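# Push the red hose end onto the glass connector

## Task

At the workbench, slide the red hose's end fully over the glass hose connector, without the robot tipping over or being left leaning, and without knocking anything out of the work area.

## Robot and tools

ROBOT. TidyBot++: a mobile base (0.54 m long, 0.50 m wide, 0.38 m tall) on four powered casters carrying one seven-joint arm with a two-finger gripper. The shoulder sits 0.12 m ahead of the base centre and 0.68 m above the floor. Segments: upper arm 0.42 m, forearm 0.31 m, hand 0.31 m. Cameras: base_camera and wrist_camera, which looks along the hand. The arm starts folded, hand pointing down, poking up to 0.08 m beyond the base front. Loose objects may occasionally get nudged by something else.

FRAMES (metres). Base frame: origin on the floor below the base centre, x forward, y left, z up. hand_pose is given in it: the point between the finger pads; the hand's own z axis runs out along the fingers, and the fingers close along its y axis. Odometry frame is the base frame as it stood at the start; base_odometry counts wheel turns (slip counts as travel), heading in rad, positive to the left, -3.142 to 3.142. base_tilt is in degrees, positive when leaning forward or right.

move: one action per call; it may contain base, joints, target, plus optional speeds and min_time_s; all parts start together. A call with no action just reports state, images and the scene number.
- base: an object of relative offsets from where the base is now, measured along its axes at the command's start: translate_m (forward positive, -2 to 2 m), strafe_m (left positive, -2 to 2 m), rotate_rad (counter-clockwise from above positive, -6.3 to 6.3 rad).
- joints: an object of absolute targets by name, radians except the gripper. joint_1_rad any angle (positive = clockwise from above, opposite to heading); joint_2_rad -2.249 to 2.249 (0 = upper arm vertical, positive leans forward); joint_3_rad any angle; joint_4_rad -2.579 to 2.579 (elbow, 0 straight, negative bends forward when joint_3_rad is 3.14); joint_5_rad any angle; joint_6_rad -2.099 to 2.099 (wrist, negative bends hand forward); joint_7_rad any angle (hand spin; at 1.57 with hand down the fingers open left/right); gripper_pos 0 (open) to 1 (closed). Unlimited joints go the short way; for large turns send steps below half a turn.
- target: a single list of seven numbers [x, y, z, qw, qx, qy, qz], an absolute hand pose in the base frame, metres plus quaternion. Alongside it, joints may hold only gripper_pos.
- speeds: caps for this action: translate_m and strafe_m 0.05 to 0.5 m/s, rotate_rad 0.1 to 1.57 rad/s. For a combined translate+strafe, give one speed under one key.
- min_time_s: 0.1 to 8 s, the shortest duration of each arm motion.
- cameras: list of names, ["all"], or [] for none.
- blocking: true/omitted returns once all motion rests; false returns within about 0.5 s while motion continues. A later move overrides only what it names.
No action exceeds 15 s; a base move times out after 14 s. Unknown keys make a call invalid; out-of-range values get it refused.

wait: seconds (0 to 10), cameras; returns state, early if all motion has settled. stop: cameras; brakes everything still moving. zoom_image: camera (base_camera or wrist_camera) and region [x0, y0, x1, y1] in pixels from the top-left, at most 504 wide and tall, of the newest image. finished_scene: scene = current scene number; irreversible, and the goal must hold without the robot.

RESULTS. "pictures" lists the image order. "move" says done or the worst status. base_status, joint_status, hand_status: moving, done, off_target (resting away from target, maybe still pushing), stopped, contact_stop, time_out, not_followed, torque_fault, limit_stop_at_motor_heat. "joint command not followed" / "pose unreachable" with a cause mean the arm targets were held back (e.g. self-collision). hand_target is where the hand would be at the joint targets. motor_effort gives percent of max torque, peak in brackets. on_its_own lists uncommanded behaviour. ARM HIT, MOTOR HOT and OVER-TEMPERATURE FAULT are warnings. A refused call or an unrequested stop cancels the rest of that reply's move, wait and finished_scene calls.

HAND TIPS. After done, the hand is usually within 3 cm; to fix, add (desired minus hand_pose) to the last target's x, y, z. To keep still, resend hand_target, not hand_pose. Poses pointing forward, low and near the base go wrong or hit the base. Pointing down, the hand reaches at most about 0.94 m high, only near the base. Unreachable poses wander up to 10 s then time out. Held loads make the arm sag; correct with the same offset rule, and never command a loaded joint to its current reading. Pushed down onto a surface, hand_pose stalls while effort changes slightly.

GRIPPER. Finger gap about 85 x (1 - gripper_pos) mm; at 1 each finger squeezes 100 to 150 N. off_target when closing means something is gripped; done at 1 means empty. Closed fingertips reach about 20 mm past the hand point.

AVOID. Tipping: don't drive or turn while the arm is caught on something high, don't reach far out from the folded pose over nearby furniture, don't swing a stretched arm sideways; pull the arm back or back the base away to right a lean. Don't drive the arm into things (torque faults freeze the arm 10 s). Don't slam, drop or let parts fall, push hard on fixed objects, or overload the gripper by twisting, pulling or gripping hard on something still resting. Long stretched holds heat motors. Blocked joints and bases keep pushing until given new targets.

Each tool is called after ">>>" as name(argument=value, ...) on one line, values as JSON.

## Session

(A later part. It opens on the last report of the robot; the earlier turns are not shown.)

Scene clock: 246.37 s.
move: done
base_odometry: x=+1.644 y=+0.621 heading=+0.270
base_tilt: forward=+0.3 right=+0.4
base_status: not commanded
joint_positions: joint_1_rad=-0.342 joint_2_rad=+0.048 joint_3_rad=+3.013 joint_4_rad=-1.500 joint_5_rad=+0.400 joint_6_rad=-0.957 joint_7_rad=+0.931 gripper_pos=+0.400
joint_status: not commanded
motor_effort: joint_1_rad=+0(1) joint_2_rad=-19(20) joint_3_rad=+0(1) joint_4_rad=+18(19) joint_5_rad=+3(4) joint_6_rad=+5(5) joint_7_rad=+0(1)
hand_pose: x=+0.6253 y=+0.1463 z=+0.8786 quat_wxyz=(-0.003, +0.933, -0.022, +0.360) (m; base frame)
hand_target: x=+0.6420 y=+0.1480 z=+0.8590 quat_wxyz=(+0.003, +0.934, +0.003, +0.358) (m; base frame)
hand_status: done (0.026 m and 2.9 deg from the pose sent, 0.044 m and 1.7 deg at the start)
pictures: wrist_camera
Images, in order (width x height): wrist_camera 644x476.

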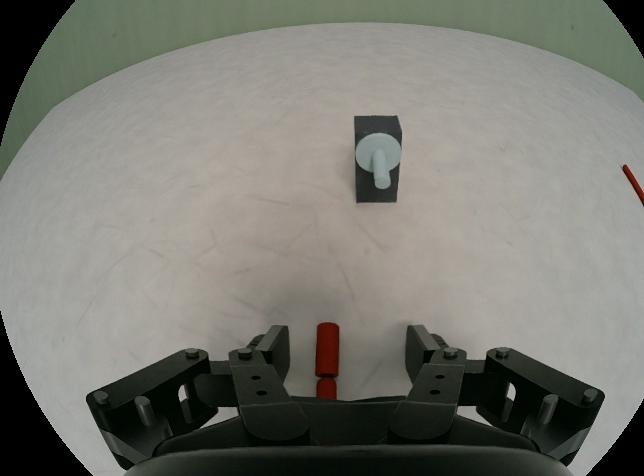

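>>> move(target=[0.632, 0.159, 0.843, 0.003, 0.9336, 0.003, 0.358], min_time_s=1.5, cameras=["wrist_camera"])

>>> zoom_image(camera="wrist_camera", region=[260, 240, 440, 410])

Scene clock: 253.77 s.
move: done
base_odometry: x=+1.644 y=+0.621 heading=+0.270
base_tilt: forward=+0.3 right=+0.4
base_status: not commanded
joint_positions: joint_1_rad=-0.342 joint_2_rad=+0.048 joint_3_rad=+3.012 joint_4_rad=-1.521 joint_5_rad=+0.412 joint_6_rad=-0.906 joint_7_rad=+0.931 gripper_pos=+0.400
joint_status: not commanded
motor_effort: joint_1_rad=+0(1) joint_2_rad=-11(19) joint_3_rad=-1(2) joint_4_rad=+12(19) joint_5_rad=+1(3) joint_6_rad=+2(5) joint_7_rad=+0(1)
hand_pose: x=+0.6316 y=+0.1511 z=+0.8778 quat_wxyz=(-0.007, +0.928, -0.013, +0.373) (m; base frame)
hand_target: x=+0.6320 y=+0.1590 z=+0.8430 quat_wxyz=(+0.003, +0.934, +0.003, +0.358) (m; base frame)
hand_status: done (0.036 m and 2.8 deg from the pose sent, 0.038 m and 2.9 deg at the start)
pictures: wrist_camera
Images, in order (width x height): wrist_camera 644x476.

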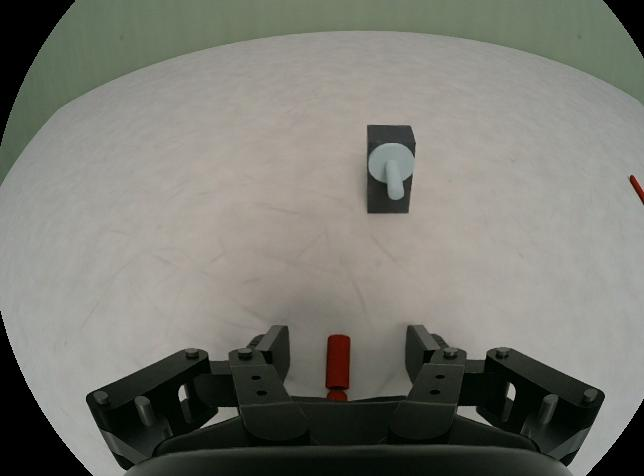

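Scaled by 2.800.

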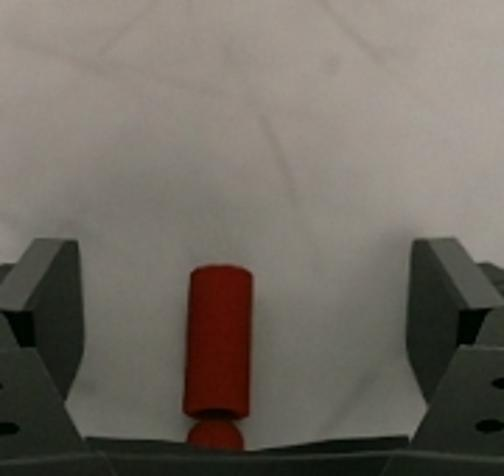

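>>> move(target=[0.628, 0.162, 0.864, 0.003, 0.9336, 0.003, 0.358], min_time_s=1.5, cameras=["wrist_camera"])

>>> zoom_image(camera="wrist_camera", region=[260, 240, 440, 410])

Scene clock: 259.20 s.
move: done
base_odometry: x=+1.644 y=+0.621 heading=+0.270
base_tilt: forward=+0.3 right=+0.4
base_status: not commanded
joint_positions: joint_1_rad=-0.342 joint_2_rad=+0.048 joint_3_rad=+3.009 joint_4_rad=-1.520 joint_5_rad=+0.412 joint_6_rad=-0.906 joint_7_rad=+0.931 gripper_pos=+0.400
joint_status: not commanded
motor_effort: joint_1_rad=-1(1) joint_2_rad=-15(16) joint_3_rad=-2(2) joint_4_rad=+14(15) joint_5_rad=+0(1) joint_6_rad=+3(4) joint_7_rad=+0(1)
hand_pose: x=+0.6313 y=+0.1528 z=+0.8782 quat_wxyz=(-0.008, +0.928, -0.011, +0.373) (m; base frame)
hand_target: x=+0.6280 y=+0.1620 z=+0.8640 quat_wxyz=(+0.003, +0.934, +0.003, +0.358) (m; base frame)
hand_status: done (0.017 m and 2.8 deg from the pose sent, 0.018 m and 2.8 deg at the start)
pictures: wrist_camera
Images, in order (width x height): wrist_camera 644x476.

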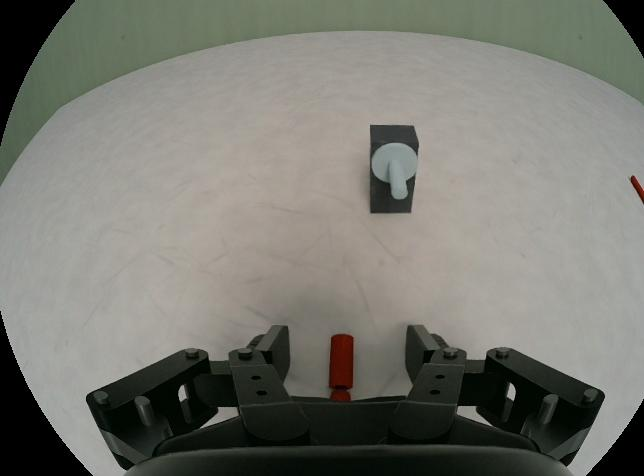

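Scaled by 2.800.

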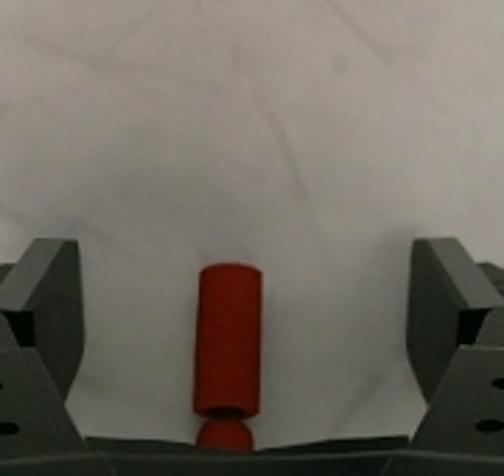

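>>> move(target=[0.626, 0.163, 0.874, 0.003, 0.9336, 0.003, 0.358], base={"translate_m": -0.015}, min_time_s=1, cameras=["wrist_camera"])

>>> zoom_image(camera="wrist_camera", region=[260, 240, 440, 410])

Scene clock: 273.77 s.
move: done
base_odometry: x=+1.629 y=+0.617 heading=+0.270
base_tilt: forward=+0.3 right=+0.4
base_status: done
joint_positions: joint_1_rad=-0.342 joint_2_rad=+0.051 joint_3_rad=+2.995 joint_4_rad=-1.517 joint_5_rad=+0.412 joint_6_rad=-0.906 joint_7_rad=+0.931 gripper_pos=+0.400
joint_status: not commanded
motor_effort: joint_1_rad=+0(1) joint_2_rad=-20(21) joint_3_rad=+0(2) joint_4_rad=+19(19) joint_5_rad=+3(4) joint_6_rad=+5(6) joint_7_rad=+0(1)
hand_pose: x=+0.6300 y=+0.1606 z=+0.8788 quat_wxyz=(-0.011, +0.928, -0.005, +0.373) (m; base frame)
hand_target: x=+0.6260 y=+0.1630 z=+0.8740 quat_wxyz=(+0.003, +0.934, +0.003, +0.358) (m; base frame)
hand_status: done (0.007 m and 2.6 deg from the pose sent, 0.012 m and 2.8 deg at the start)
pictures: wrist_camera
Images, in order (width x height): wrist_camera 644x476.

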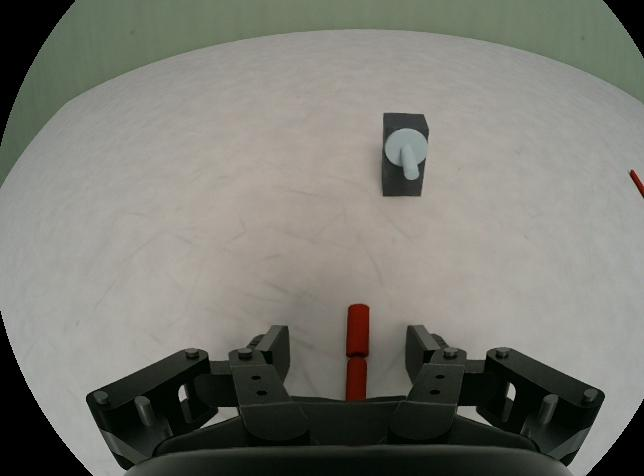

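Scaled by 2.800.

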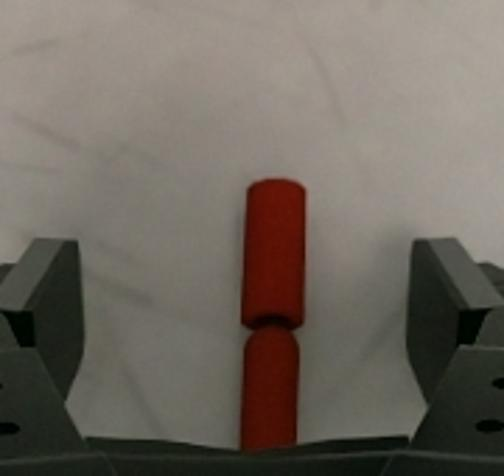

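>>> move(target=[0.626, 0.158, 0.874, 0.0125, 0.933, -0.0326, 0.358], base={"translate_m": 0.006}, min_time_s=1, cameras=["wrist_camera"])

>>> zoom_image(camera="wrist_camera", region=[260, 240, 440, 410])

Scene clock: 292.73 s.
move: done
base_odometry: x=+1.635 y=+0.619 heading=+0.270
base_tilt: forward=+0.3 right=+0.4
base_status: done
joint_positions: joint_1_rad=-0.365 joint_2_rad=+0.054 joint_3_rad=+2.994 joint_4_rad=-1.508 joint_5_rad=+0.429 joint_6_rad=-0.930 joint_7_rad=+0.891 gripper_pos=+0.400
joint_status: not commanded
motor_effort: joint_1_rad=+0(1) joint_2_rad=-20(23) joint_3_rad=+0(2) joint_4_rad=+19(19) joint_5_rad=+3(4) joint_6_rad=+5(6) joint_7_rad=+0(0)
hand_pose: x=+0.6259 y=+0.1659 z=+0.8790 quat_wxyz=(-0.011, +0.929, -0.013, +0.370) (m; base frame)
hand_target: x=+0.6260 y=+0.1580 z=+0.8740 quat_wxyz=(+0.012, +0.933, -0.033, +0.358) (m; base frame)
hand_status: done (0.009 m and 3.8 deg from the pose sent, 0.007 m and 4.6 deg at the start)
pictures: wrist_camera
Images, in order (width x height): wrist_camera 644x476.

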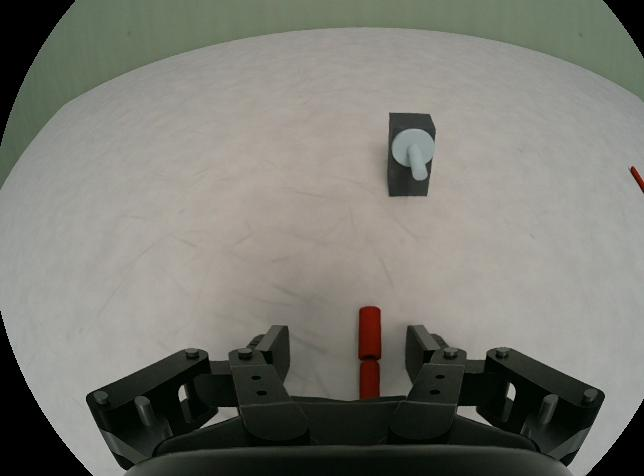

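Scaled by 2.800.

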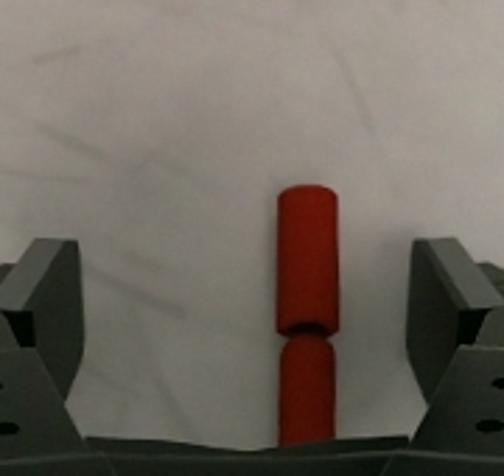

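>>> move(base={"strafe_m": -0.0145, "rotate_rad": -0.03}, cameras=["wrist_camera"])

>>> zoom_image(camera="wrist_camera", region=[260, 240, 440, 410])

Scene clock: 297.07 s.
move: done
base_odometry: x=+1.639 y=+0.605 heading=+0.240
base_tilt: forward=+0.3 right=+0.4
base_status: done
joint_positions: joint_1_rad=-0.374 joint_2_rad=+0.054 joint_3_rad=+2.995 joint_4_rad=-1.507 joint_5_rad=+0.434 joint_6_rad=-0.935 joint_7_rad=+0.891 gripper_pos=+0.400
joint_status: not commanded
motor_effort: joint_1_rad=+0(2) joint_2_rad=-20(21) joint_3_rad=+0(3) joint_4_rad=+18(19) joint_5_rad=+3(4) joint_6_rad=+5(6) joint_7_rad=+0(1)
hand_pose: x=+0.6245 y=+0.1686 z=+0.8790 quat_wxyz=(-0.009, +0.929, -0.009, +0.370) (m; base frame)
hand_target: x=+0.6260 y=+0.1580 z=+0.8740 quat_wxyz=(+0.012, +0.933, -0.033, +0.358) (m; base frame)
hand_status: not commanded
pictures: wrist_camera
Images, in order (width x height): wrist_camera 644x476.

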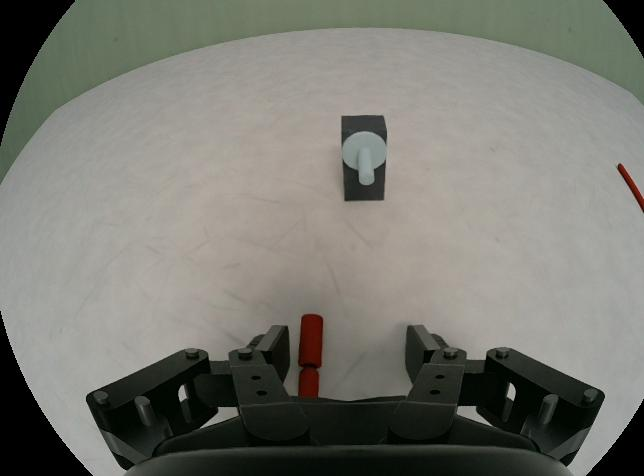

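Scaled by 2.800.

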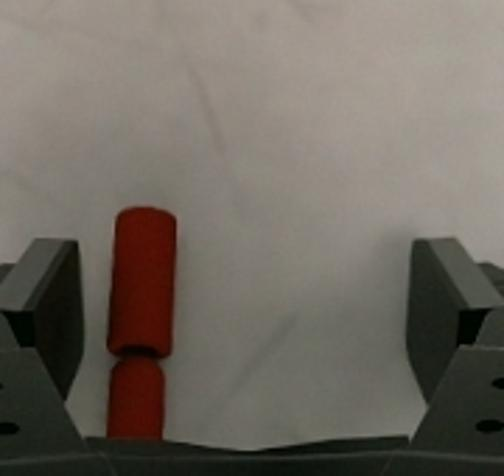

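>>> move(base={"strafe_m": 0.021, "translate_m": 0.002}, cameras=["wrist_camera"])

>>> zoom_image(camera="wrist_camera", region=[260, 240, 440, 410])

Scene clock: 302.23 s.
move: done
base_odometry: x=+1.636 y=+0.626 heading=+0.240
base_tilt: forward=+0.3 right=+0.4
base_status: done
joint_positions: joint_1_rad=-0.378 joint_2_rad=+0.055 joint_3_rad=+2.991 joint_4_rad=-1.506 joint_5_rad=+0.434 joint_6_rad=-0.935 joint_7_rad=+0.891 gripper_pos=+0.400
joint_status: not commanded
motor_effort: joint_1_rad=+0(2) joint_2_rad=-20(21) joint_3_rad=+0(2) joint_4_rad=+18(19) joint_5_rad=+3(4) joint_6_rad=+5(6) joint_7_rad=+0(1)
hand_pose: x=+0.6236 y=+0.1723 z=+0.8789 quat_wxyz=(-0.011, +0.929, -0.005, +0.369) (m; base frame)
hand_target: x=+0.6260 y=+0.1580 z=+0.8740 quat_wxyz=(+0.012, +0.933, -0.033, +0.358) (m; base frame)
hand_status: not commanded
pictures: wrist_camera
Images, in order (width x height): wrist_camera 644x476.

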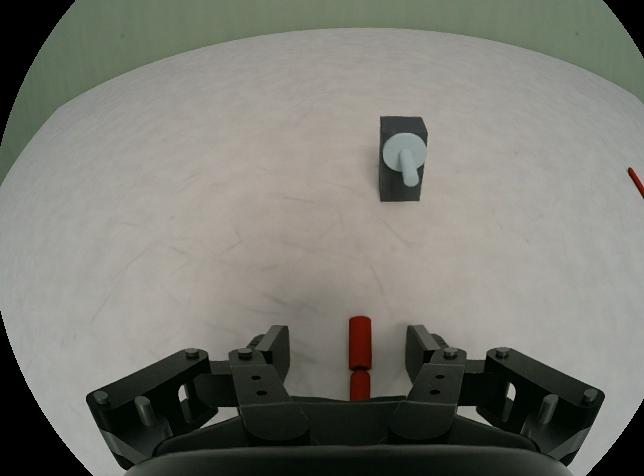

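Scaled by 2.800.

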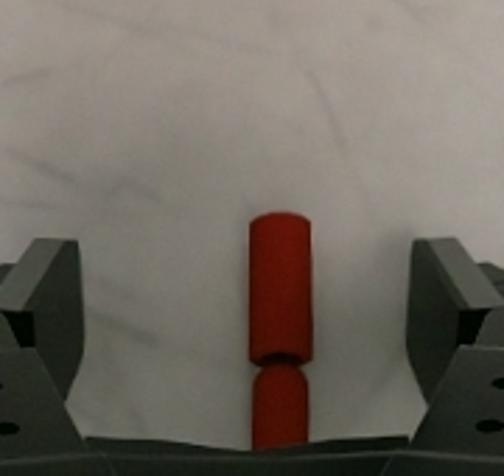

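>>> move(base={"strafe_m": -0.008}, cameras=[])

>>> move(joints={"gripper_pos": 0.72}, cameras=["wrist_camera"])

>>> zoom_image(camera="wrist_camera", region=[260, 240, 440, 410])

Scene clock: 306.37 s.
move: done
base_odometry: x=+1.638 y=+0.618 heading=+0.240
base_tilt: forward=+0.3 right=+0.4
base_status: done
joint_positions: joint_1_rad=-0.379 joint_2_rad=+0.055 joint_3_rad=+2.992 joint_4_rad=-1.506 joint_5_rad=+0.435 joint_6_rad=-0.936 joint_7_rad=+0.891 gripper_pos=+0.400
joint_status: not commanded
motor_effort: joint_1_rad=+0(2) joint_2_rad=-20(21) joint_3_rad=+0(2) joint_4_rad=+19(19) joint_5_rad=+3(4) joint_6_rad=+5(6) joint_7_rad=+0(0)
hand_pose: x=+0.6236 y=+0.1722 z=+0.8789 quat_wxyz=(-0.010, +0.929, -0.005, +0.369) (m; base frame)
hand_target: x=+0.6260 y=+0.1580 z=+0.8740 quat_wxyz=(+0.012, +0.933, -0.033, +0.358) (m; base frame)
hand_status: not commanded
pictures: none
No camera images: "cameras" was empty.

Scene clock: 307.07 s.
move: done
base_odometry: x=+1.638 y=+0.618 heading=+0.240
base_tilt: forward=+0.3 right=+0.4
base_status: not commanded
joint_positions: joint_1_rad=-0.379 joint_2_rad=+0.055 joint_3_rad=+2.992 joint_4_rad=-1.502 joint_5_rad=+0.435 joint_6_rad=-0.936 joint_7_rad=+0.891 gripper_pos=+0.720
joint_status: all done
motor_effort: joint_1_rad=+0(1) joint_2_rad=-19(20) joint_3_rad=-1(1) joint_4_rad=+17(19) joint_5_rad=+3(4) joint_6_rad=+5(5) joint_7_rad=+1(1)
hand_pose: x=+0.6245 y=+0.1725 z=+0.8809 quat_wxyz=(-0.011, +0.928, -0.005, +0.371) (m; base frame)
hand_target: x=+0.6260 y=+0.1580 z=+0.8740 quat_wxyz=(+0.012, +0.933, -0.033, +0.358) (m; base frame)
hand_status: not commanded
pictures: wrist_camera
Images, in order (width x height): wrist_camera 644x476.

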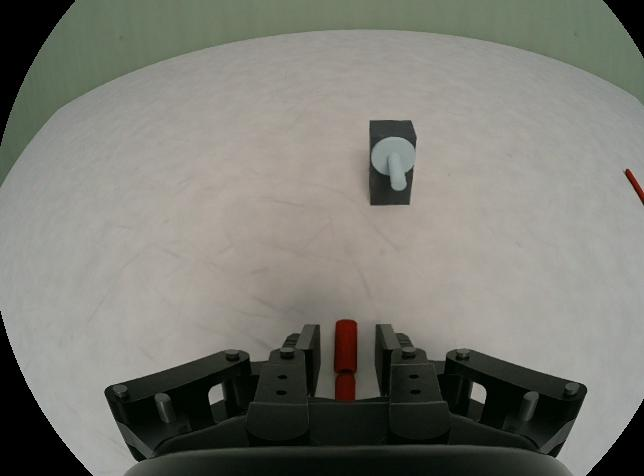

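Scaled by 2.800.

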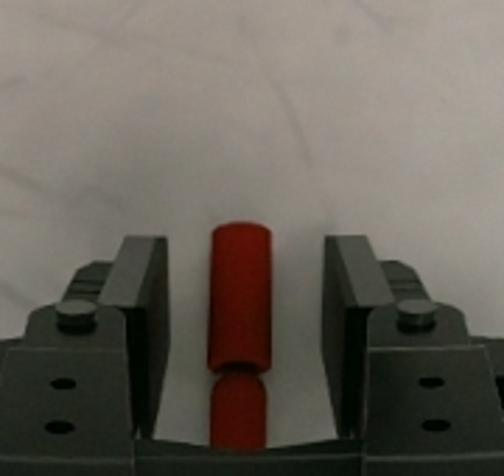

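>>> move(joints={"gripper_pos": 0.9}, cameras=["wrist_camera"])

>>> zoom_image(camera="wrist_camera", region=[260, 240, 440, 410])

Scene clock: 312.23 s.
move: done
base_odometry: x=+1.638 y=+0.618 heading=+0.240
base_tilt: forward=+0.3 right=+0.4
base_status: not commanded
joint_positions: joint_1_rad=-0.379 joint_2_rad=+0.055 joint_3_rad=+2.992 joint_4_rad=-1.502 joint_5_rad=+0.435 joint_6_rad=-0.936 joint_7_rad=+0.891 gripper_pos=+0.899
joint_status: all done
motor_effort: joint_1_rad=+0(1) joint_2_rad=-20(20) joint_3_rad=+0(1) joint_4_rad=+18(19) joint_5_rad=+4(4) joint_6_rad=+5(5) joint_7_rad=+0(1)
hand_pose: x=+0.6245 y=+0.1725 z=+0.8810 quat_wxyz=(-0.011, +0.928, -0.005, +0.371) (m; base frame)
hand_target: x=+0.6260 y=+0.1580 z=+0.8740 quat_wxyz=(+0.012, +0.933, -0.033, +0.358) (m; base frame)
hand_status: not commanded
pictures: wrist_camera
Images, in order (width x height): wrist_camera 644x476.

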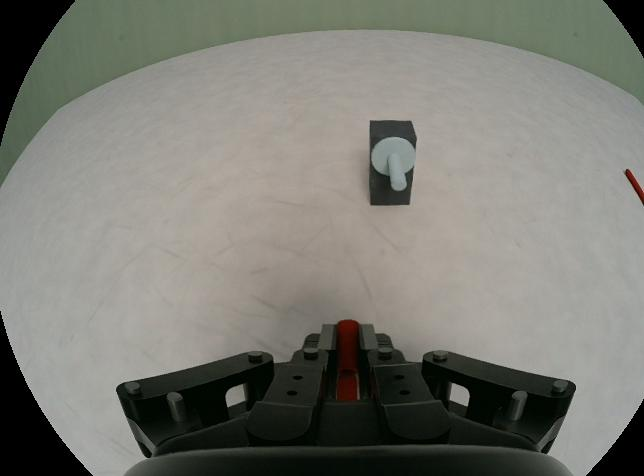

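Scaled by 2.800.

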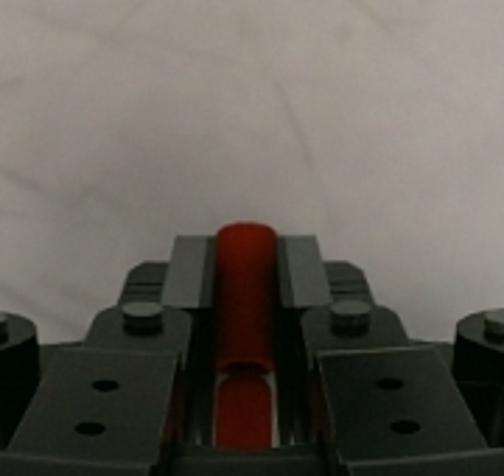

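>>> move(joints={"gripper_pos": 0.96}, cameras=["wrist_camera"])

>>> zoom_image(camera="wrist_camera", region=[260, 240, 440, 410])

Scene clock: 316.80 s.
move: done
base_odometry: x=+1.638 y=+0.618 heading=+0.240
base_tilt: forward=+0.3 right=+0.4
base_status: not commanded
joint_positions: joint_1_rad=-0.379 joint_2_rad=+0.055 joint_3_rad=+2.992 joint_4_rad=-1.502 joint_5_rad=+0.435 joint_6_rad=-0.936 joint_7_rad=+0.891 gripper_pos=+0.949
joint_status: all done
motor_effort: joint_1_rad=+0(1) joint_2_rad=-20(20) joint_3_rad=+0(1) joint_4_rad=+18(19) joint_5_rad=+4(4) joint_6_rad=+5(5) joint_7_rad=+0(0)
hand_pose: x=+0.6245 y=+0.1725 z=+0.8810 quat_wxyz=(-0.011, +0.928, -0.005, +0.371) (m; base frame)
hand_target: x=+0.6260 y=+0.1580 z=+0.8740 quat_wxyz=(+0.012, +0.933, -0.033, +0.358) (m; base frame)
hand_status: not commanded
pictures: wrist_camera
Images, in order (width x height): wrist_camera 644x476.

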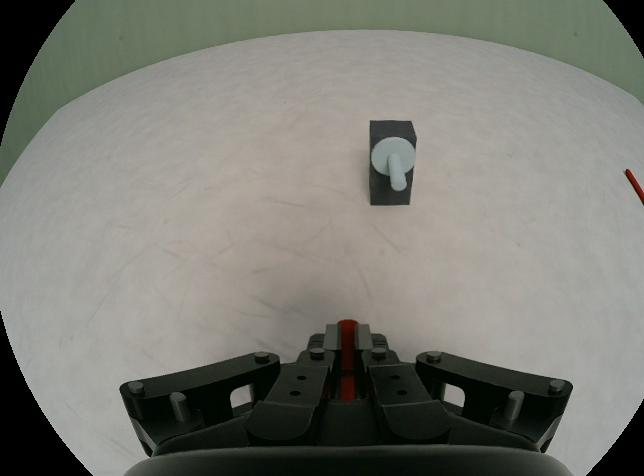

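Scaled by 2.800.

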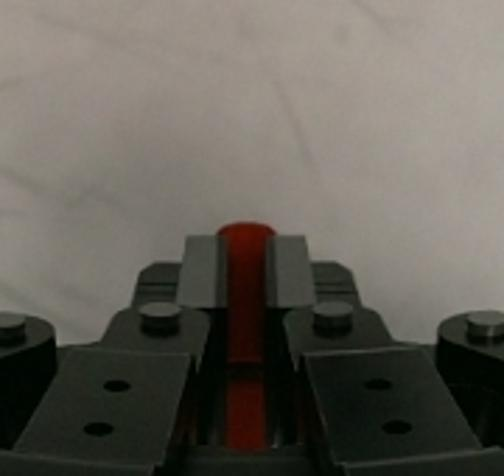

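>>> move(target=[0.628, 0.16, 0.91, 0.0125, 0.933, -0.0326, 0.358], joints={"gripper_pos": 0.96}, min_time_s=2, cameras=["wrist_camera"])

>>> zoom_image(camera="wrist_camera", region=[260, 220, 460, 410])

Scene clock: 326.83 s.
move: done
base_odometry: x=+1.638 y=+0.618 heading=+0.240
base_tilt: forward=+0.3 right=+0.4
base_status: not commanded
joint_positions: joint_1_rad=-0.380 joint_2_rad=+0.058 joint_3_rad=+2.992 joint_4_rad=-1.379 joint_5_rad=+0.435 joint_6_rad=-1.036 joint_7_rad=+0.891 gripper_pos=+0.949
joint_status: all done
motor_effort: joint_1_rad=+0(1) joint_2_rad=-20(20) joint_3_rad=-1(1) joint_4_rad=+18(19) joint_5_rad=+3(4) joint_6_rad=+6(6) joint_7_rad=+0(1)
hand_pose: x=+0.6284 y=+0.1665 z=+0.9238 quat_wxyz=(-0.012, +0.924, -0.028, +0.382) (m; base frame)
hand_target: x=+0.6280 y=+0.1600 z=+0.9100 quat_wxyz=(+0.013, +0.933, -0.033, +0.358) (m; base frame)
hand_status: done (0.015 m and 4.1 deg from the pose sent, 0.032 m and 4.4 deg at the start)
pictures: wrist_camera
Images, in order (width x height): wrist_camera 644x476.

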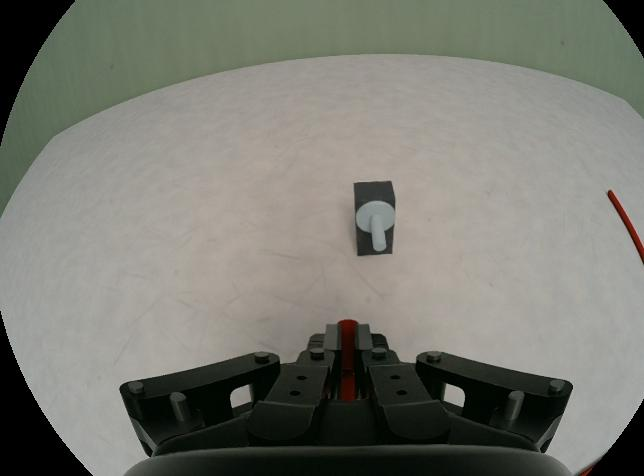

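Scaled by 2.520.

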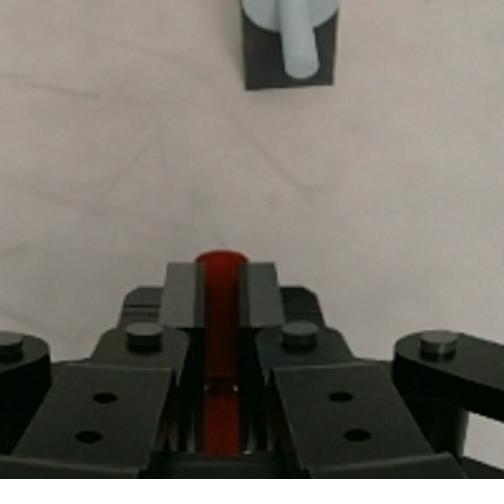

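>>> move(target=[0.659, 0.135, 0.921, 0.038, 0.936, -0.065, 0.345], min_time_s=2, cameras=["wrist_camera"])

>>> zoom_image(camera="wrist_camera", region=[270, 160, 450, 360])

Scene clock: 368.77 s.
move: done
base_odometry: x=+1.638 y=+0.618 heading=+0.240
base_tilt: forward=+0.3 right=+0.4
base_status: not commanded
joint_positions: joint_1_rad=-0.422 joint_2_rad=+0.141 joint_3_rad=+3.103 joint_4_rad=-1.228 joint_5_rad=+0.435 joint_6_rad=-1.132 joint_7_rad=+0.892 gripper_pos=+0.949
joint_status: not commanded
motor_effort: joint_1_rad=+1(1) joint_2_rad=-22(23) joint_3_rad=+0(1) joint_4_rad=+18(19) joint_5_rad=+4(4) joint_6_rad=+5(6) joint_7_rad=+0(1)
hand_pose: x=+0.6623 y=+0.1365 z=+0.9373 quat_wxyz=(+0.012, +0.924, -0.077, +0.374) (m; base frame)
hand_target: x=+0.6590 y=+0.1350 z=+0.9210 quat_wxyz=(+0.038, +0.936, -0.065, +0.345) (m; base frame)
hand_status: done (0.017 m and 4.8 deg from the pose sent, 0.044 m and 8.4 deg at the start)
pictures: wrist_camera
Images, in order (width x height): wrist_camera 644x476.

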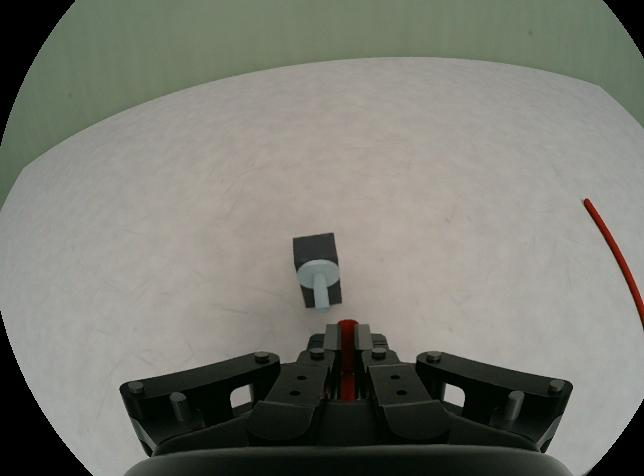

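Scaled by 2.520.

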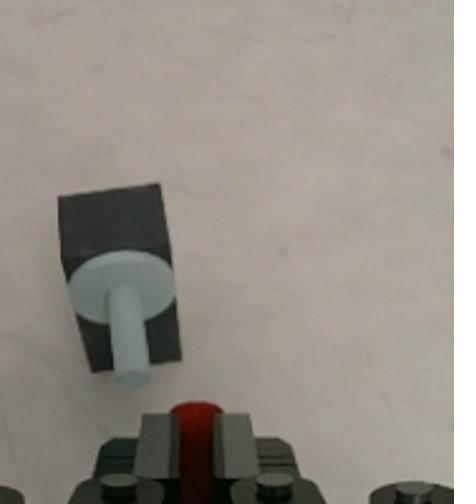

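>>> move(target=[0.656, 0.1465, 0.913, 0.015, 0.938, -0.004, 0.346], min_time_s=2, cameras=["wrist_camera"])

>>> zoom_image(camera="wrist_camera", region=[270, 180, 430, 340])

Scene clock: 388.77 s.
move: done
base_odometry: x=+1.638 y=+0.618 heading=+0.240
base_tilt: forward=+0.3 right=+0.4
base_status: not commanded
joint_positions: joint_1_rad=-0.394 joint_2_rad=+0.141 joint_3_rad=+3.081 joint_4_rad=-1.247 joint_5_rad=+0.413 joint_6_rad=-1.132 joint_7_rad=+1.001 gripper_pos=+0.949
joint_status: not commanded
motor_effort: joint_1_rad=+0(1) joint_2_rad=-22(23) joint_3_rad=-1(1) joint_4_rad=+18(19) joint_5_rad=+4(4) joint_6_rad=+5(6) joint_7_rad=+0(1)
hand_pose: x=+0.6583 y=+0.1361 z=+0.9251 quat_wxyz=(+0.027, +0.932, -0.029, +0.359) (m; base frame)
hand_target: x=+0.6560 y=+0.1465 z=+0.9130 quat_wxyz=(+0.015, +0.938, -0.004, +0.346) (m; base frame)
hand_status: done (0.016 m and 3.6 deg from the pose sent, 0.027 m and 9.1 deg at the start)
pictures: wrist_camera
Images, in order (width x height): wrist_camera 644x476.

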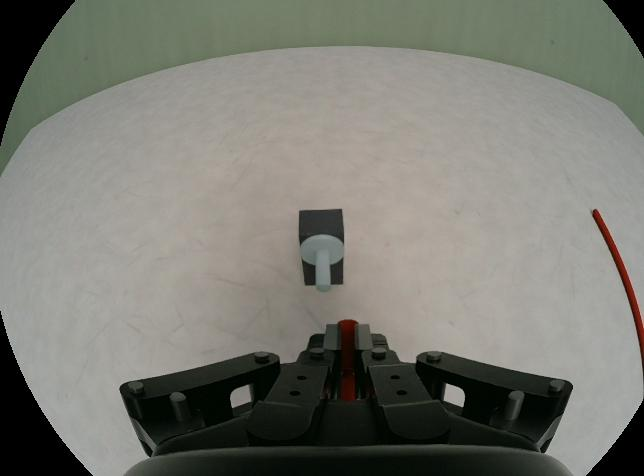

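Scaled by 3.150.

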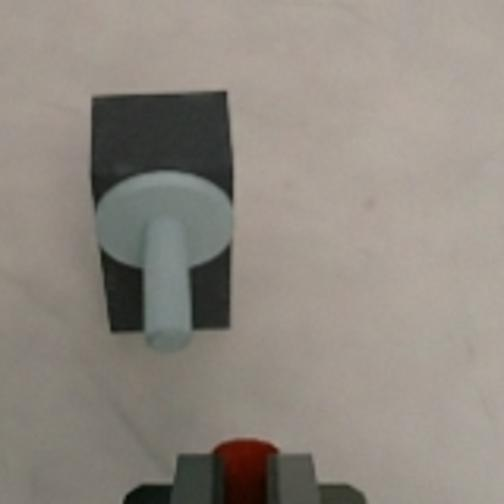

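>>> move(target=[0.664, 0.157, 0.918, -0.008, 0.935, 0.020, 0.354], min_time_s=2, cameras=["wrist_camera"])

>>> zoom_image(camera="wrist_camera", region=[270, 180, 430, 340])

Scene clock: 402.13 s.
move: done
base_odometry: x=+1.638 y=+0.618 heading=+0.240
base_tilt: forward=+0.3 right=+0.4
base_status: not commanded
joint_positions: joint_1_rad=-0.368 joint_2_rad=+0.141 joint_3_rad=+3.080 joint_4_rad=-1.247 joint_5_rad=+0.345 joint_6_rad=-1.130 joint_7_rad=+1.082 gripper_pos=+0.949
joint_status: not commanded
motor_effort: joint_1_rad=+0(1) joint_2_rad=-22(23) joint_3_rad=+0(1) joint_4_rad=+18(19) joint_5_rad=+3(4) joint_6_rad=+5(6) joint_7_rad=+0(1)
hand_pose: x=+0.6555 y=+0.1400 z=+0.9186 quat_wxyz=(+0.015, +0.939, -0.007, +0.345) (m; base frame)
hand_target: x=+0.6640 y=+0.1570 z=+0.9180 quat_wxyz=(-0.008, +0.935, +0.020, +0.354) (m; base frame)
hand_status: done (0.019 m and 4.2 deg from the pose sent, 0.023 m and 7.0 deg at the start)
pictures: wrist_camera
Images, in order (width x height): wrist_camera 644x476.

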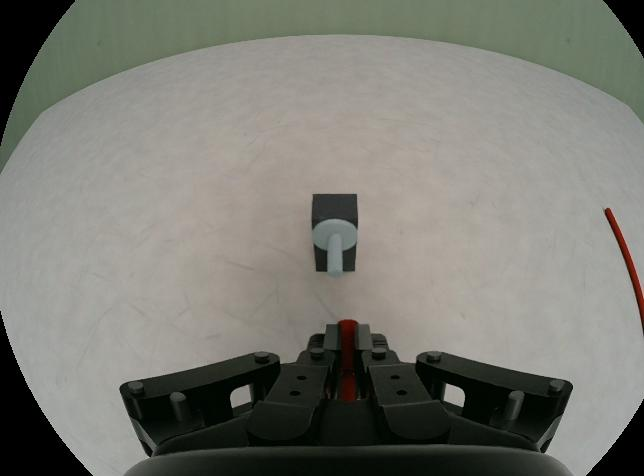

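Scaled by 3.150.

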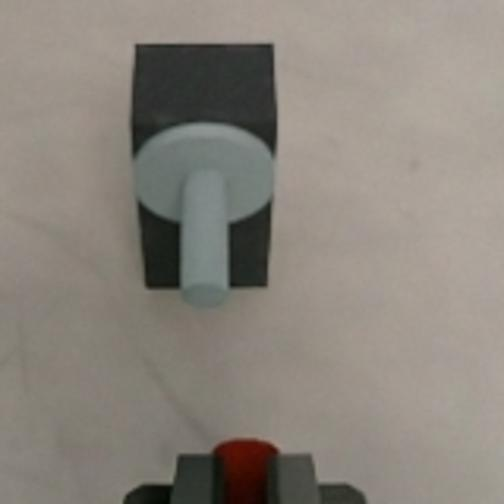

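>>> move(joints={"joint_6_rad": -1.01}, base={"strafe_m": 0.0075}, min_time_s=1, cameras=["wrist_camera"])

>>> zoom_image(camera="wrist_camera", region=[270, 180, 430, 340])

Scene clock: 414.87 s.
move: done
base_odometry: x=+1.636 y=+0.625 heading=+0.240
base_tilt: forward=+0.3 right=+0.4
base_status: done
joint_positions: joint_1_rad=-0.364 joint_2_rad=+0.141 joint_3_rad=+3.076 joint_4_rad=-1.247 joint_5_rad=+0.343 joint_6_rad=-1.074 joint_7_rad=+1.082 gripper_pos=+0.949
joint_status: all done
motor_effort: joint_1_rad=+0(2) joint_2_rad=-23(24) joint_3_rad=-1(2) joint_4_rad=+19(19) joint_5_rad=+3(4) joint_6_rad=+6(6) joint_7_rad=+0(1)
hand_pose: x=+0.6671 y=+0.1482 z=+0.9286 quat_wxyz=(+0.002, +0.930, -0.003, +0.368) (m; base frame)
hand_target: x=+0.6759 y=+0.1651 z=+0.9295 quat_wxyz=(-0.020, +0.925, +0.024, +0.379) (m; base frame)
hand_status: not commanded
pictures: wrist_camera
Images, in order (width x height): wrist_camera 644x476.

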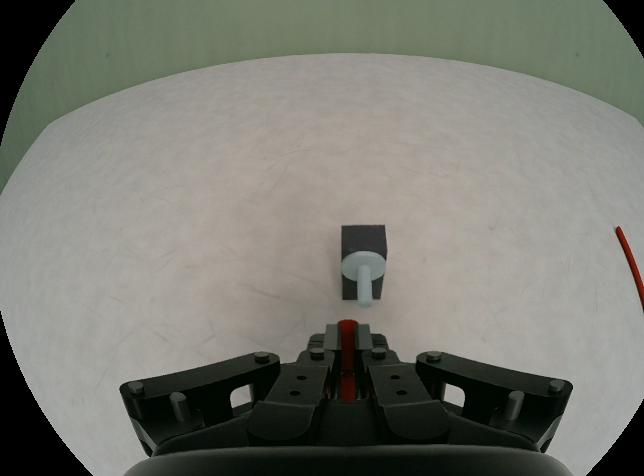

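Scaled by 3.150.

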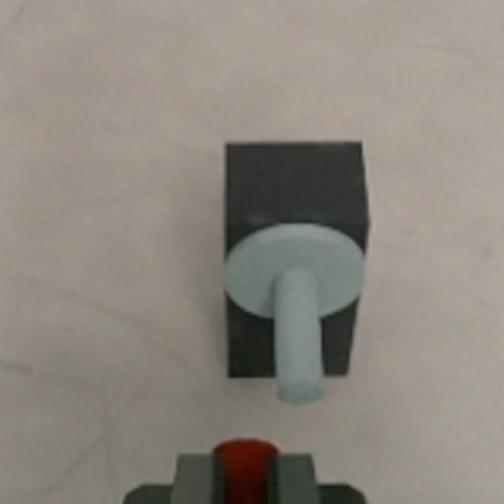

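>>> move(joints={"joint_1_rad": -0.364, "joint_2_rad": 0.141, "joint_3_rad": 3.076, "joint_4_rad": -1.247, "joint_5_rad": 0.343, "joint_6_rad": -1.070, "joint_7_rad": 1.082}, cameras=[])

>>> move(base={"strafe_m": -0.012}, cameras=["wrist_camera"])

>>> zoom_image(camera="wrist_camera", region=[270, 220, 430, 380])

Scene clock: 427.07 s.
move: done
base_odometry: x=+1.636 y=+0.625 heading=+0.240
base_tilt: forward=+0.3 right=+0.4
base_status: not commanded
joint_positions: joint_1_rad=-0.365 joint_2_rad=+0.141 joint_3_rad=+3.076 joint_4_rad=-1.247 joint_5_rad=+0.352 joint_6_rad=-1.081 joint_7_rad=+1.071 gripper_pos=+0.949
joint_status: all done
motor_effort: joint_1_rad=+0(1) joint_2_rad=-22(24) joint_3_rad=+0(1) joint_4_rad=+18(19) joint_5_rad=+3(3) joint_6_rad=+6(6) joint_7_rad=+0(1)
hand_pose: x=+0.6664 y=+0.1455 z=+0.9281 quat_wxyz=(+0.005, +0.930, -0.008, +0.367) (m; base frame)
hand_target: x=+0.6679 y=+0.1490 z=+0.9292 quat_wxyz=(+0.001, +0.929, -0.002, +0.369) (m; base frame)
hand_status: not commanded
pictures: none
No camera images: "cameras" was empty.

Scene clock: 427.70 s.
move: done
base_odometry: x=+1.639 y=+0.614 heading=+0.240
base_tilt: forward=+0.3 right=+0.4
base_status: done
joint_positions: joint_1_rad=-0.364 joint_2_rad=+0.141 joint_3_rad=+3.077 joint_4_rad=-1.247 joint_5_rad=+0.352 joint_6_rad=-1.081 joint_7_rad=+1.071 gripper_pos=+0.949
joint_status: not commanded
motor_effort: joint_1_rad=+0(2) joint_2_rad=-23(24) joint_3_rad=+0(2) joint_4_rad=+18(19) joint_5_rad=+3(4) joint_6_rad=+6(6) joint_7_rad=+0(1)
hand_pose: x=+0.6666 y=+0.1446 z=+0.9281 quat_wxyz=(+0.005, +0.930, -0.008, +0.367) (m; base frame)
hand_target: x=+0.6679 y=+0.1490 z=+0.9292 quat_wxyz=(+0.001, +0.929, -0.002, +0.369) (m; base frame)
hand_status: not commanded
pictures: wrist_camera
Images, in order (width x height): wrist_camera 644x476.

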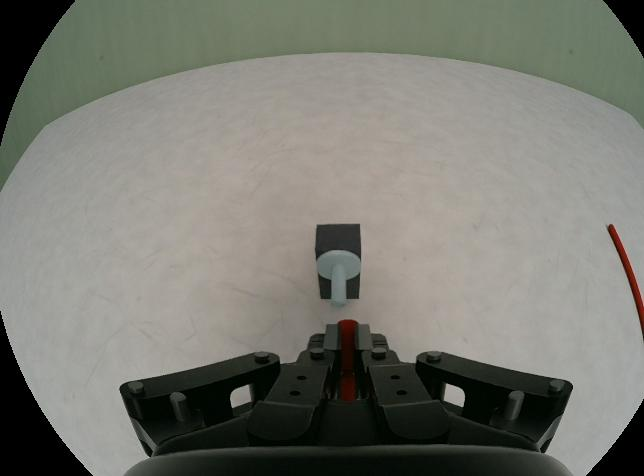

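Scaled by 3.150.

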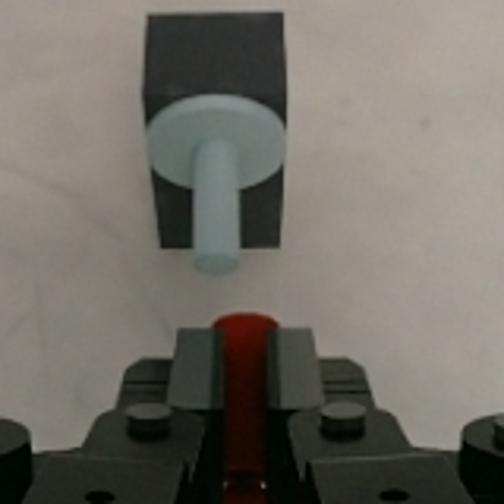

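>>> move(base={"strafe_m": 0.006}, cameras=["wrist_camera"])

>>> zoom_image(camera="wrist_camera", region=[290, 240, 410, 360])

Scene clock: 432.17 s.
move: done
base_odometry: x=+1.638 y=+0.619 heading=+0.240
base_tilt: forward=+0.3 right=+0.4
base_status: done
joint_positions: joint_1_rad=-0.364 joint_2_rad=+0.141 joint_3_rad=+3.077 joint_4_rad=-1.247 joint_5_rad=+0.352 joint_6_rad=-1.081 joint_7_rad=+1.071 gripper_pos=+0.949
joint_status: not commanded
motor_effort: joint_1_rad=+0(2) joint_2_rad=-23(24) joint_3_rad=+0(2) joint_4_rad=+18(20) joint_5_rad=+3(4) joint_6_rad=+5(6) joint_7_rad=+0(1)
hand_pose: x=+0.6665 y=+0.1449 z=+0.9281 quat_wxyz=(+0.005, +0.930, -0.008, +0.367) (m; base frame)
hand_target: x=+0.6679 y=+0.1490 z=+0.9292 quat_wxyz=(+0.001, +0.929, -0.002, +0.369) (m; base frame)
hand_status: not commanded
pictures: wrist_camera
Images, in order (width x height): wrist_camera 644x476.

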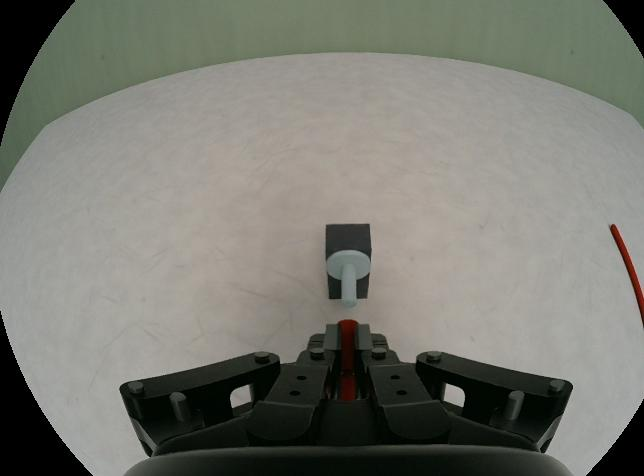

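Scaled by 4.200.

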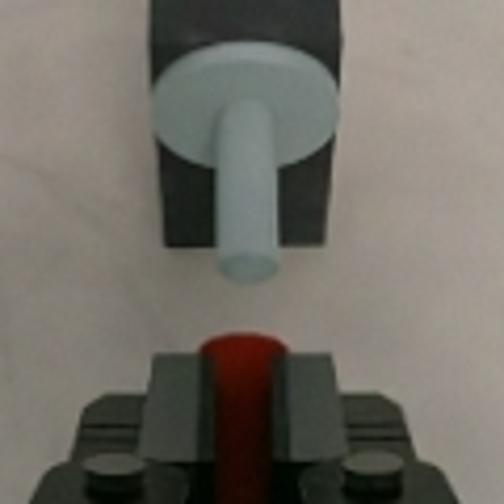

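>>> move(base={"translate_m": 0.008, "strafe_m": -0.001}, speeds={"translate_m": 0.05}, cameras=["wrist_camera"])

>>> zoom_image(camera="wrist_camera", region=[290, 240, 410, 360])

Scene clock: 438.73 s.
move: done
base_odometry: x=+1.646 y=+0.620 heading=+0.240
base_tilt: forward=+0.3 right=+0.4
base_status: done
joint_positions: joint_1_rad=-0.364 joint_2_rad=+0.141 joint_3_rad=+3.077 joint_4_rad=-1.247 joint_5_rad=+0.352 joint_6_rad=-1.081 joint_7_rad=+1.071 gripper_pos=+0.949
joint_status: not commanded
motor_effort: joint_1_rad=+0(2) joint_2_rad=-23(25) joint_3_rad=+0(2) joint_4_rad=+18(19) joint_5_rad=+2(3) joint_6_rad=+6(6) joint_7_rad=+0(1)
hand_pose: x=+0.6666 y=+0.1449 z=+0.9279 quat_wxyz=(+0.005, +0.930, -0.008, +0.366) (m; base frame)
hand_target: x=+0.6679 y=+0.1490 z=+0.9292 quat_wxyz=(+0.001, +0.929, -0.002, +0.369) (m; base frame)
hand_status: not commanded
pictures: wrist_camera
Images, in order (width x height): wrist_camera 644x476.

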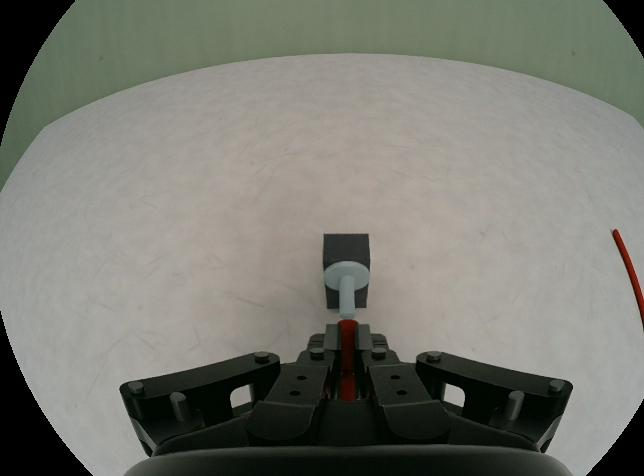

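Scaled by 4.200.

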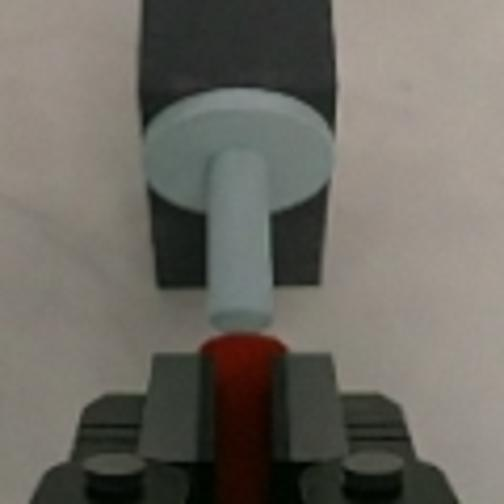

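>>> move(base={"translate_m": 0.010}, speeds={"translate_m": 0.05}, cameras=["wrist_camera"])

>>> zoom_image(camera="wrist_camera", region=[290, 240, 410, 360])

Scene clock: 446.27 s.
move: done
base_odometry: x=+1.655 y=+0.623 heading=+0.239
base_tilt: forward=+0.3 right=+0.4
base_status: done
joint_positions: joint_1_rad=-0.364 joint_2_rad=+0.141 joint_3_rad=+3.077 joint_4_rad=-1.247 joint_5_rad=+0.352 joint_6_rad=-1.081 joint_7_rad=+1.071 gripper_pos=+0.949
joint_status: not commanded
motor_effort: joint_1_rad=+0(2) joint_2_rad=-23(26) joint_3_rad=-1(1) joint_4_rad=+18(19) joint_5_rad=+3(3) joint_6_rad=+6(6) joint_7_rad=+0(1)
hand_pose: x=+0.6667 y=+0.1449 z=+0.9278 quat_wxyz=(+0.005, +0.930, -0.008, +0.366) (m; base frame)
hand_target: x=+0.6679 y=+0.1490 z=+0.9292 quat_wxyz=(+0.001, +0.929, -0.002, +0.369) (m; base frame)
hand_status: not commanded
pictures: wrist_camera
Images, in order (width x height): wrist_camera 644x476.

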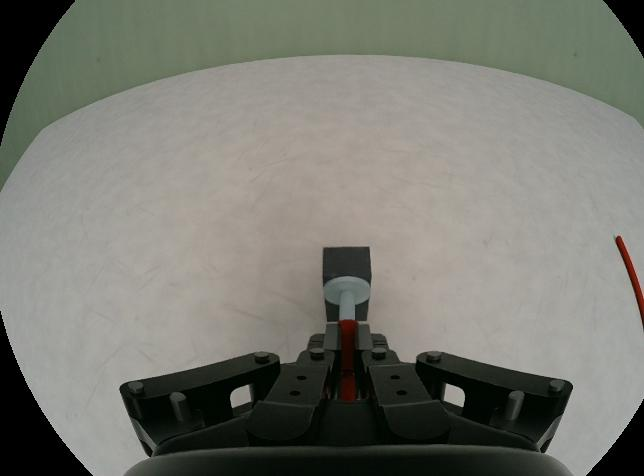

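Scaled by 4.200.

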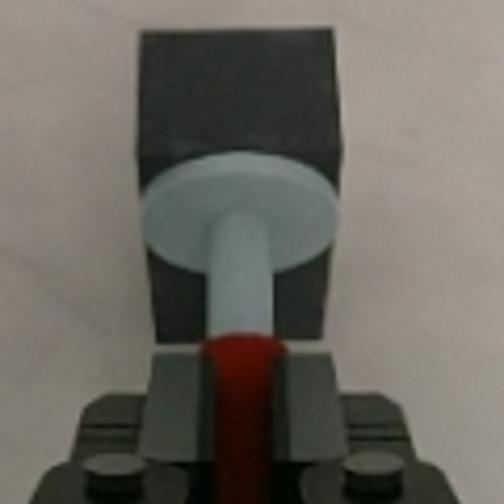

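>>> move(base={"translate_m": 0.010, "strafe_m": -0.0003}, speeds={"translate_m": 0.05}, cameras=["wrist_camera"])

>>> zoom_image(camera="wrist_camera", region=[290, 240, 410, 360])

Scene clock: 459.00 s.
move: done
base_odometry: x=+1.665 y=+0.625 heading=+0.239
base_tilt: forward=+0.3 right=+0.4
base_status: done
joint_positions: joint_1_rad=-0.364 joint_2_rad=+0.142 joint_3_rad=+3.077 joint_4_rad=-1.247 joint_5_rad=+0.352 joint_6_rad=-1.081 joint_7_rad=+1.071 gripper_pos=+0.949
joint_status: not commanded
motor_effort: joint_1_rad=+0(1) joint_2_rad=-23(26) joint_3_rad=-1(1) joint_4_rad=+18(20) joint_5_rad=+3(4) joint_6_rad=+5(6) joint_7_rad=+0(1)
hand_pose: x=+0.6668 y=+0.1450 z=+0.9276 quat_wxyz=(+0.006, +0.931, -0.008, +0.366) (m; base frame)
hand_target: x=+0.6679 y=+0.1490 z=+0.9292 quat_wxyz=(+0.001, +0.929, -0.002, +0.369) (m; base frame)
hand_status: not commanded
pictures: wrist_camera
Images, in order (width x height): wrist_camera 644x476.

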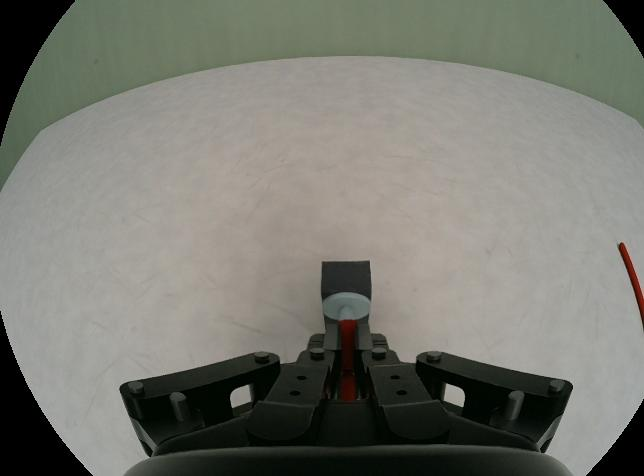

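Scaled by 4.200.

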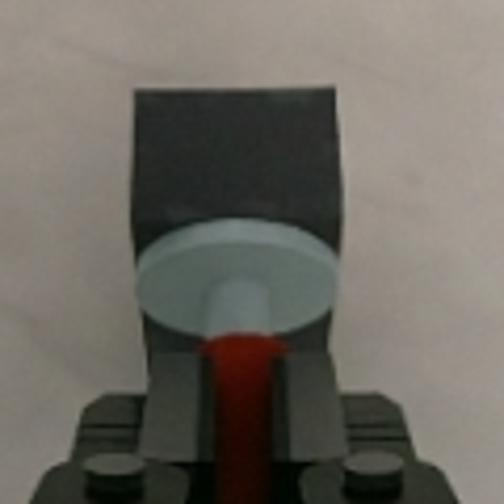

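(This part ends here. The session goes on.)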